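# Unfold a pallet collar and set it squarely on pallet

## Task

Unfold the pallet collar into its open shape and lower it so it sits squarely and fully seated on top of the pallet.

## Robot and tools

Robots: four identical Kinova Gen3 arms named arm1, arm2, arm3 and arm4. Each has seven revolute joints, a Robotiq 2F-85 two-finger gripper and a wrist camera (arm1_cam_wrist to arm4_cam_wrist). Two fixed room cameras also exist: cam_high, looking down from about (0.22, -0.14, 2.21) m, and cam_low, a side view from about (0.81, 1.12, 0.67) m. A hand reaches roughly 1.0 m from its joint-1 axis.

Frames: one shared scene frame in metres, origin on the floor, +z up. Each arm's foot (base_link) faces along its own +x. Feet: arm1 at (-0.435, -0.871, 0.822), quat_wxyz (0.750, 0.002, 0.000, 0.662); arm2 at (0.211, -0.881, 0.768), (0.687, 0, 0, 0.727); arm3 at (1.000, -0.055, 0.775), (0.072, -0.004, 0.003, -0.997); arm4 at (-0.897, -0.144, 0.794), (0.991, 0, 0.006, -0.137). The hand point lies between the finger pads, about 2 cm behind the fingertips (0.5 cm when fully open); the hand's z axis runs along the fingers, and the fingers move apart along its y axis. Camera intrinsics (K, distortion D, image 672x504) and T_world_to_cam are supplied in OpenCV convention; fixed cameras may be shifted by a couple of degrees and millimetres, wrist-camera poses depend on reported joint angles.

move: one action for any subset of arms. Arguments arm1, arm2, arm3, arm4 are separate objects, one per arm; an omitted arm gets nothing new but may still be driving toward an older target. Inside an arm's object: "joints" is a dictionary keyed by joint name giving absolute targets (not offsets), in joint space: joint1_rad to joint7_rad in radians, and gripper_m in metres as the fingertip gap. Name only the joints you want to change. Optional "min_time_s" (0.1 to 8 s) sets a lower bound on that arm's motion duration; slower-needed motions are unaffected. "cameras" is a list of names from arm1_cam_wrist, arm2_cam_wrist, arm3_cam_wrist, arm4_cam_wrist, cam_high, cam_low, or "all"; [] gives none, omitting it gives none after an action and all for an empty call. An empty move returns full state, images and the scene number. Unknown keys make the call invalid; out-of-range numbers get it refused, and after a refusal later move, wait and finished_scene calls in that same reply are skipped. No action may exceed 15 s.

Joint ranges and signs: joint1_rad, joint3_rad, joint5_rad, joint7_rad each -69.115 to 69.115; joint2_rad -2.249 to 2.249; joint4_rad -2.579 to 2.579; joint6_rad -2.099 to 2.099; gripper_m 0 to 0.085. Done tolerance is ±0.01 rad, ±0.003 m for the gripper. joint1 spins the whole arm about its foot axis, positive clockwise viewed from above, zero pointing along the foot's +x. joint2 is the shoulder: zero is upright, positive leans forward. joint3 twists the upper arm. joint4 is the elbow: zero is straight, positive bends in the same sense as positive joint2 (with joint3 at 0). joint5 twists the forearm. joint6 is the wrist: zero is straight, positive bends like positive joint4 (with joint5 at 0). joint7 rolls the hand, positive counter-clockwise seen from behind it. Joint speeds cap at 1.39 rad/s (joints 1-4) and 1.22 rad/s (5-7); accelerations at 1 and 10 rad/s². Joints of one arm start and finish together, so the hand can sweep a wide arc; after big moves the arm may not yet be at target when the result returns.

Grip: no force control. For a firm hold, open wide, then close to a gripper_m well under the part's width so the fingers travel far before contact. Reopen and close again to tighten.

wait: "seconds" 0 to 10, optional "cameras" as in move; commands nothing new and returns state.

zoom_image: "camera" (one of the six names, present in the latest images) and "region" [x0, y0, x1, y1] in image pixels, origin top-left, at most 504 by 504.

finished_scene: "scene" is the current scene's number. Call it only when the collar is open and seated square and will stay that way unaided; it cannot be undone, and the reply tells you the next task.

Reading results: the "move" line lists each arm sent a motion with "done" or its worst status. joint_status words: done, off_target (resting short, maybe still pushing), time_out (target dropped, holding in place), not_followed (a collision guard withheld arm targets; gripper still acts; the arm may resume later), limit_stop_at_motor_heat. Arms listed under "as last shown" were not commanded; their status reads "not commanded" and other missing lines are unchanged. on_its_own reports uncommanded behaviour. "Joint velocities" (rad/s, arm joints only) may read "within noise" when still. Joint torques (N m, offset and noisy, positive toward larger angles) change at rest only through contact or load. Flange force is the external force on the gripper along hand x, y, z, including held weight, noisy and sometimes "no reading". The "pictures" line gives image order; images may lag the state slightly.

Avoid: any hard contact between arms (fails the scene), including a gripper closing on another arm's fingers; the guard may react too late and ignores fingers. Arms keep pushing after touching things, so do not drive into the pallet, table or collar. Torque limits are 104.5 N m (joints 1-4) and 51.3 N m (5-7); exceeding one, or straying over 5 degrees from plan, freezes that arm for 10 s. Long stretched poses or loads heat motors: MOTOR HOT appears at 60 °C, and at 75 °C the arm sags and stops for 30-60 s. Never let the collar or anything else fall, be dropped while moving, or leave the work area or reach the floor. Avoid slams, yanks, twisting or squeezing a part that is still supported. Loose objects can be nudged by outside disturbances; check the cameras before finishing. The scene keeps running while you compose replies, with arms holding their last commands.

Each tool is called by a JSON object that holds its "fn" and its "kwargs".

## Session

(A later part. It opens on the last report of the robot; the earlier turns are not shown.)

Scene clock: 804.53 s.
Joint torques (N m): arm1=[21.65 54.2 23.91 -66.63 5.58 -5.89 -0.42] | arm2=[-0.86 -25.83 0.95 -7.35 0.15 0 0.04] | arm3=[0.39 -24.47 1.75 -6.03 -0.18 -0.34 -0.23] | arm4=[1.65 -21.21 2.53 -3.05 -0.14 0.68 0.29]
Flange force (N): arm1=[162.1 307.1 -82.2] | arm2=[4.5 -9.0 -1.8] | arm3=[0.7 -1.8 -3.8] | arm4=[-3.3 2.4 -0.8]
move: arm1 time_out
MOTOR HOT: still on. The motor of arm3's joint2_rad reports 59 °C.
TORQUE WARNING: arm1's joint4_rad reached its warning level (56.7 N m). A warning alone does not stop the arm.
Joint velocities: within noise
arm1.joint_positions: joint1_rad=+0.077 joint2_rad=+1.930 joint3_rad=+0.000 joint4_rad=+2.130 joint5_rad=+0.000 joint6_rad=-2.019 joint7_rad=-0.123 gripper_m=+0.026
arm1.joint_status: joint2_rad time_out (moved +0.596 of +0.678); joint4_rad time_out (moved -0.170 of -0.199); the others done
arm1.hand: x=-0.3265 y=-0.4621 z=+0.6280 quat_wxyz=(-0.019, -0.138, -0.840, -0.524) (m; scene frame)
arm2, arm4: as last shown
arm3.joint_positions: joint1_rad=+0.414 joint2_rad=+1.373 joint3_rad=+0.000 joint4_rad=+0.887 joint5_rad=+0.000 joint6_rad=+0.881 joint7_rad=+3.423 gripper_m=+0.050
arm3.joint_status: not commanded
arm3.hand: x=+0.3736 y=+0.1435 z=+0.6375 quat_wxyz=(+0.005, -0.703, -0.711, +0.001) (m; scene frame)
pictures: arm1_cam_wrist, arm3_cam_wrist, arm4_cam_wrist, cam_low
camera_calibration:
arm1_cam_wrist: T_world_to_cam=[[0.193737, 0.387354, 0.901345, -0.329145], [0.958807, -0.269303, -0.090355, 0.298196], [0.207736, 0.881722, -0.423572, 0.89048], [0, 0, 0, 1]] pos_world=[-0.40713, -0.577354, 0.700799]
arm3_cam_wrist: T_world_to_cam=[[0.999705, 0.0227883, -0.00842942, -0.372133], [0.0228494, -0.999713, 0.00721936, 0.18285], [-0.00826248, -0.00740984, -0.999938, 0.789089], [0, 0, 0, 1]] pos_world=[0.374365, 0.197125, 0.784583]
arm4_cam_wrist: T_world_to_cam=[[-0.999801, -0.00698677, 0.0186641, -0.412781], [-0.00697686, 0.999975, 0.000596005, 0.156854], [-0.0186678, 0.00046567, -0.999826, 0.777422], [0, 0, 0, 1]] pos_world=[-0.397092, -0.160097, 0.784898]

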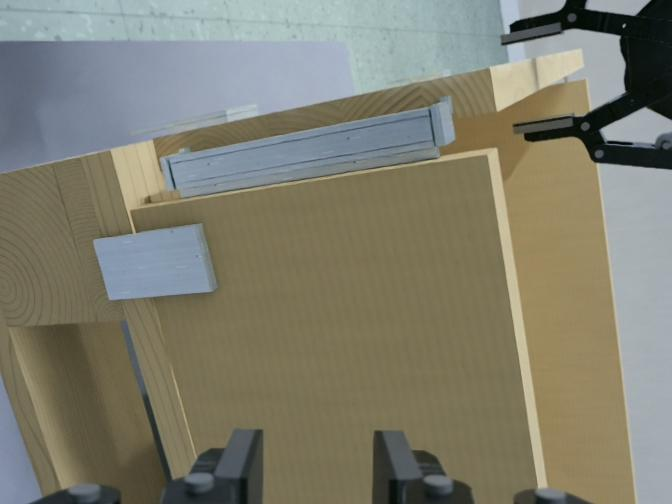

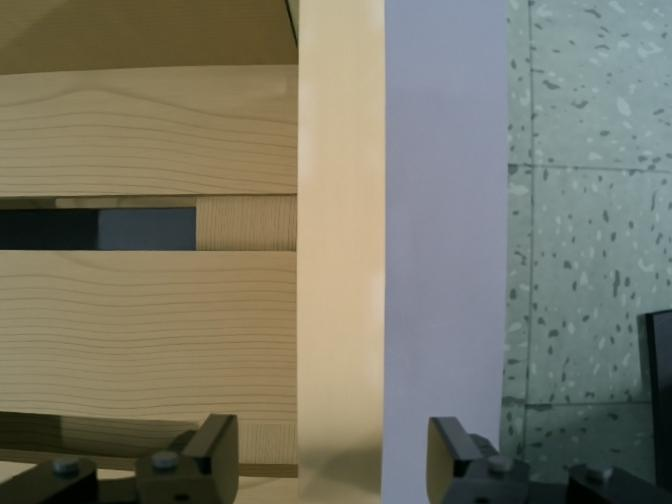

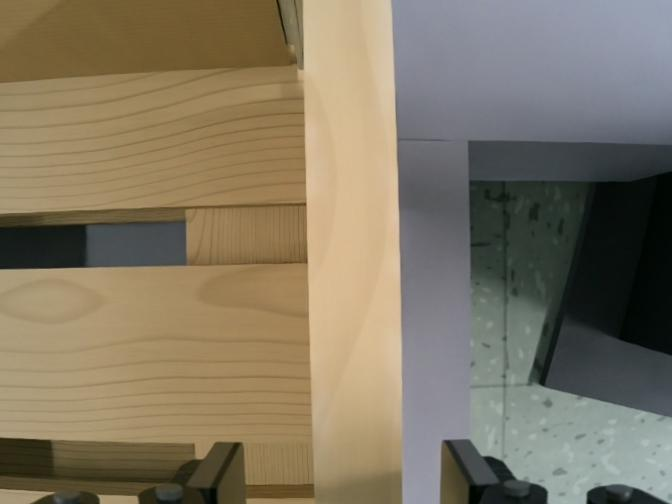

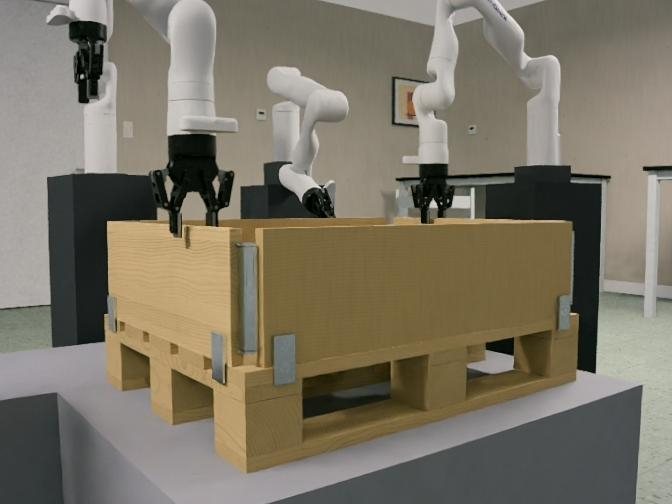

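{"fn": "move", "kwargs": {"arm1": {"joints": {"joint1_rad": 0.05, "joint2_rad": 1.334, "joint4_rad": 2.3, "joint6_rad": -1.014}, "min_time_s": 2}, "arm3": {"joints": {"joint1_rad": 0.414, "joint2_rad": 1.2915, "joint4_rad": 0.925, "joint6_rad": 0.9251, "joint7_rad": 3.4227}, "min_time_s": 1.5}, "arm4": {"joints": {"joint1_rad": -0.3932, "joint2_rad": 1.0624, "joint4_rad": 1.641, "joint6_rad": 0.4382, "joint7_rad": 3.0257}, "min_time_s": 1.5}, "cameras": ["arm1_cam_wrist", "arm2_cam_wrist", "cam_high", "cam_low"]}}

{"fn": "zoom_image", "kwargs": {"camera": "cam_high", "region": [270, 150, 520, 420]}}

{"fn": "zoom_image", "kwargs": {"camera": "cam_low", "region": [90, 200, 350, 400]}}

{"fn": "zoom_image", "kwargs": {"camera": "cam_low", "region": [340, 200, 600, 400]}}

Scene clock: 810.80 s.
Joint torques (N m): arm1=[1.4 -16.19 1.01 1.82 0.55 -1.11 -0.38] | arm2=[-0.93 -25.75 1.01 -7.33 0.13 -0.01 0.03] | arm3=[0.39 -24.28 1.73 -6.28 -0.18 -0.34 -0.23] | arm4=[1.63 -20.85 2.46 -3.52 -0.14 0.7 0.28]
Flange force (N): arm1=[6.1 -2.3 -3.6] | arm2=[4.6 -8.9 -1.9] | arm3=[0.5 -1.4 -4.0] | arm4=[-3.3 2.3 -0.5]
move: arm1 done; arm3 done; arm4 done
MOTOR HOT: still on. The motor of arm3's joint2_rad reports 58 °C.
TORQUE WARNING: arm1's joint4_rad reached its warning level (56.7 N m). A warning alone does not stop the arm.
Joint velocities: within noise
arm1.joint_positions: joint1_rad=+0.050 joint2_rad=+1.334 joint3_rad=+0.000 joint4_rad=+2.300 joint5_rad=+0.000 joint6_rad=-1.014 joint7_rad=-0.123 gripper_m=+0.026
arm1.joint_status: all done
arm1.hand: x=-0.3385 y=-0.4653 z=+0.6598 quat_wxyz=(-0.005, -0.144, -0.955, -0.259) (m; scene frame)
arm2: as last shown
arm3.joint_positions: joint1_rad=+0.414 joint2_rad=+1.292 joint3_rad=+0.000 joint4_rad=+0.925 joint5_rad=+0.000 joint6_rad=+0.925 joint7_rad=+3.423 gripper_m=+0.050
arm3.joint_status: all done
arm3.hand: x=+0.3736 y=+0.1435 z=+0.6817 quat_wxyz=(+0.005, -0.703, -0.711, +0.001) (m; scene frame)
arm4.joint_positions: joint1_rad=-0.393 joint2_rad=+1.062 joint3_rad=+0.000 joint4_rad=+1.641 joint5_rad=+0.000 joint6_rad=+0.438 joint7_rad=+3.026 gripper_m=+0.050
arm4.joint_status: all done
arm4.hand: x=-0.3985 y=-0.1093 z=+0.6814 quat_wxyz=(+0.004, +0.708, -0.706, -0.005) (m; scene frame)
pictures: arm1_cam_wrist, arm2_cam_wrist, cam_high, cam_low
camera_calibration:
arm1_cam_wrist: T_world_to_cam=[[0.256028, 0.811228, 0.525698, 0.112016], [0.959591, -0.278978, -0.0368422, 0.272135], [0.116771, 0.513888, -0.849873, 0.988594], [0, 0, 0, 1]] pos_world=[-0.405256, -0.522978, 0.791319]
arm2_cam_wrist: T_world_to_cam=[[0.00577405, -0.999982, -0.00160569, -0.272007], [-0.999979, -0.00577857, 0.00282977, 0.469494], [-0.002839, 0.00158932, -0.999995, 1.04565], [0, 0, 0, 1]] pos_world=[0.474024, -0.270951, 1.04388]

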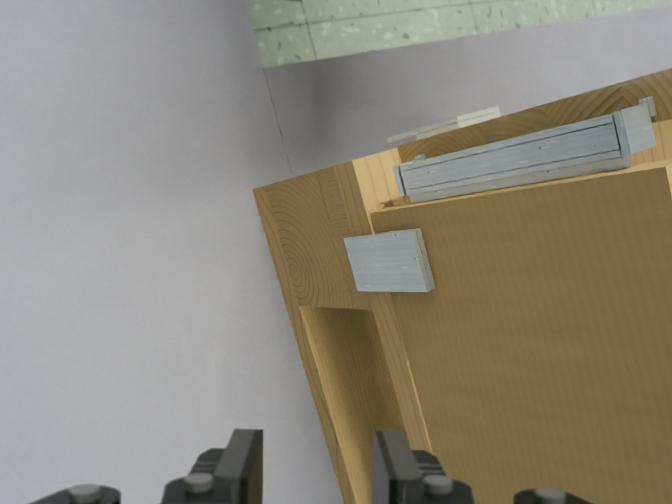

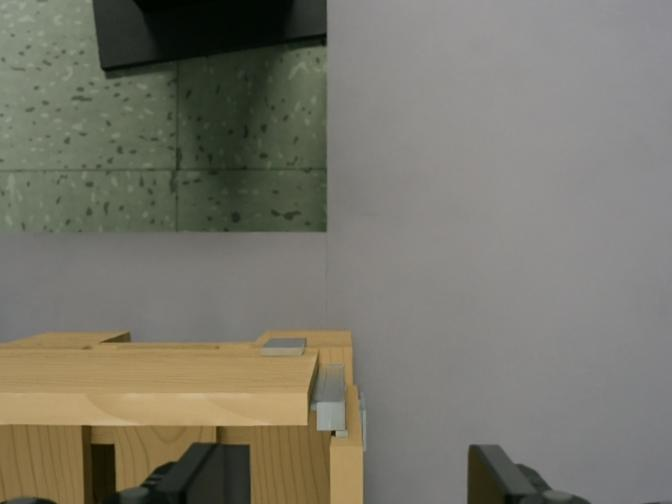

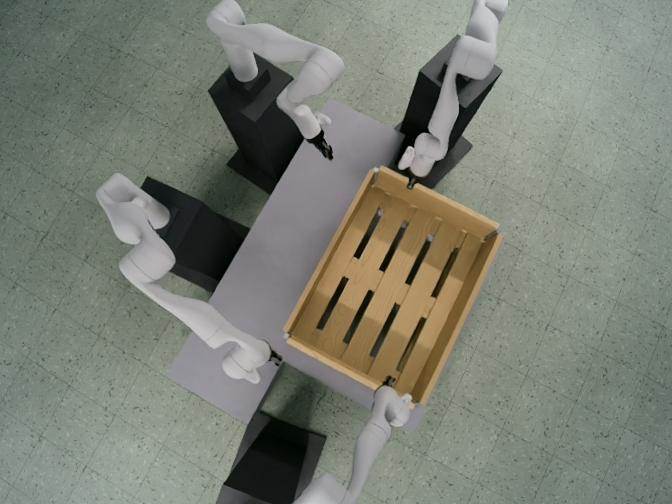

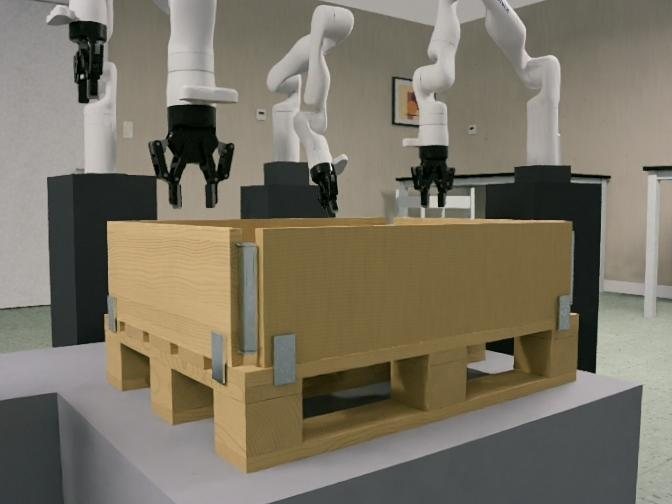

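Scaled by 1.867 from the camera's 672x504 image, which has a finer 960x720 frame.

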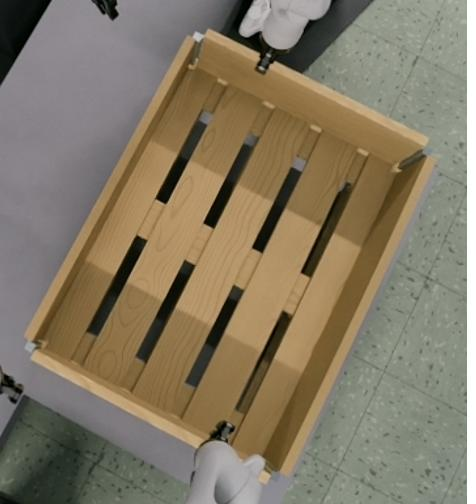

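Scaled by 1.938 from the camera's 672x504 image, which has a finer 960x720 frame.

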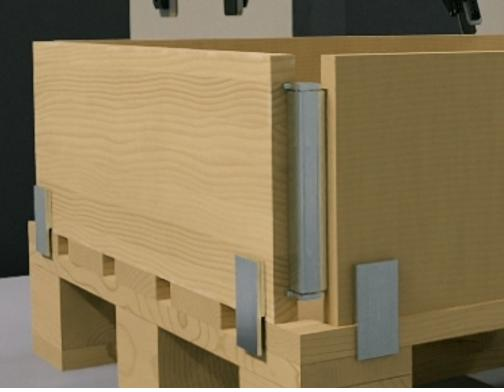

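Scaled by 1.938 from the camera's 672x504 image, which has a finer 960x720 frame.

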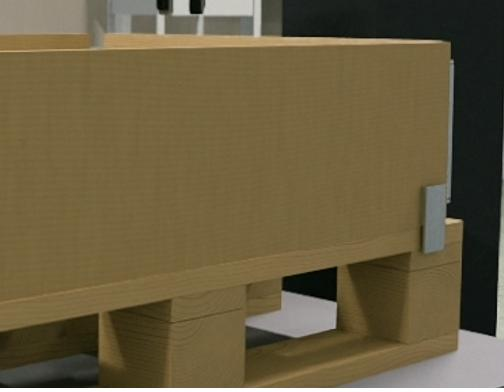

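{"fn": "finished_scene", "kwargs": {"scene": 1}}

The scene is finished: the task was done.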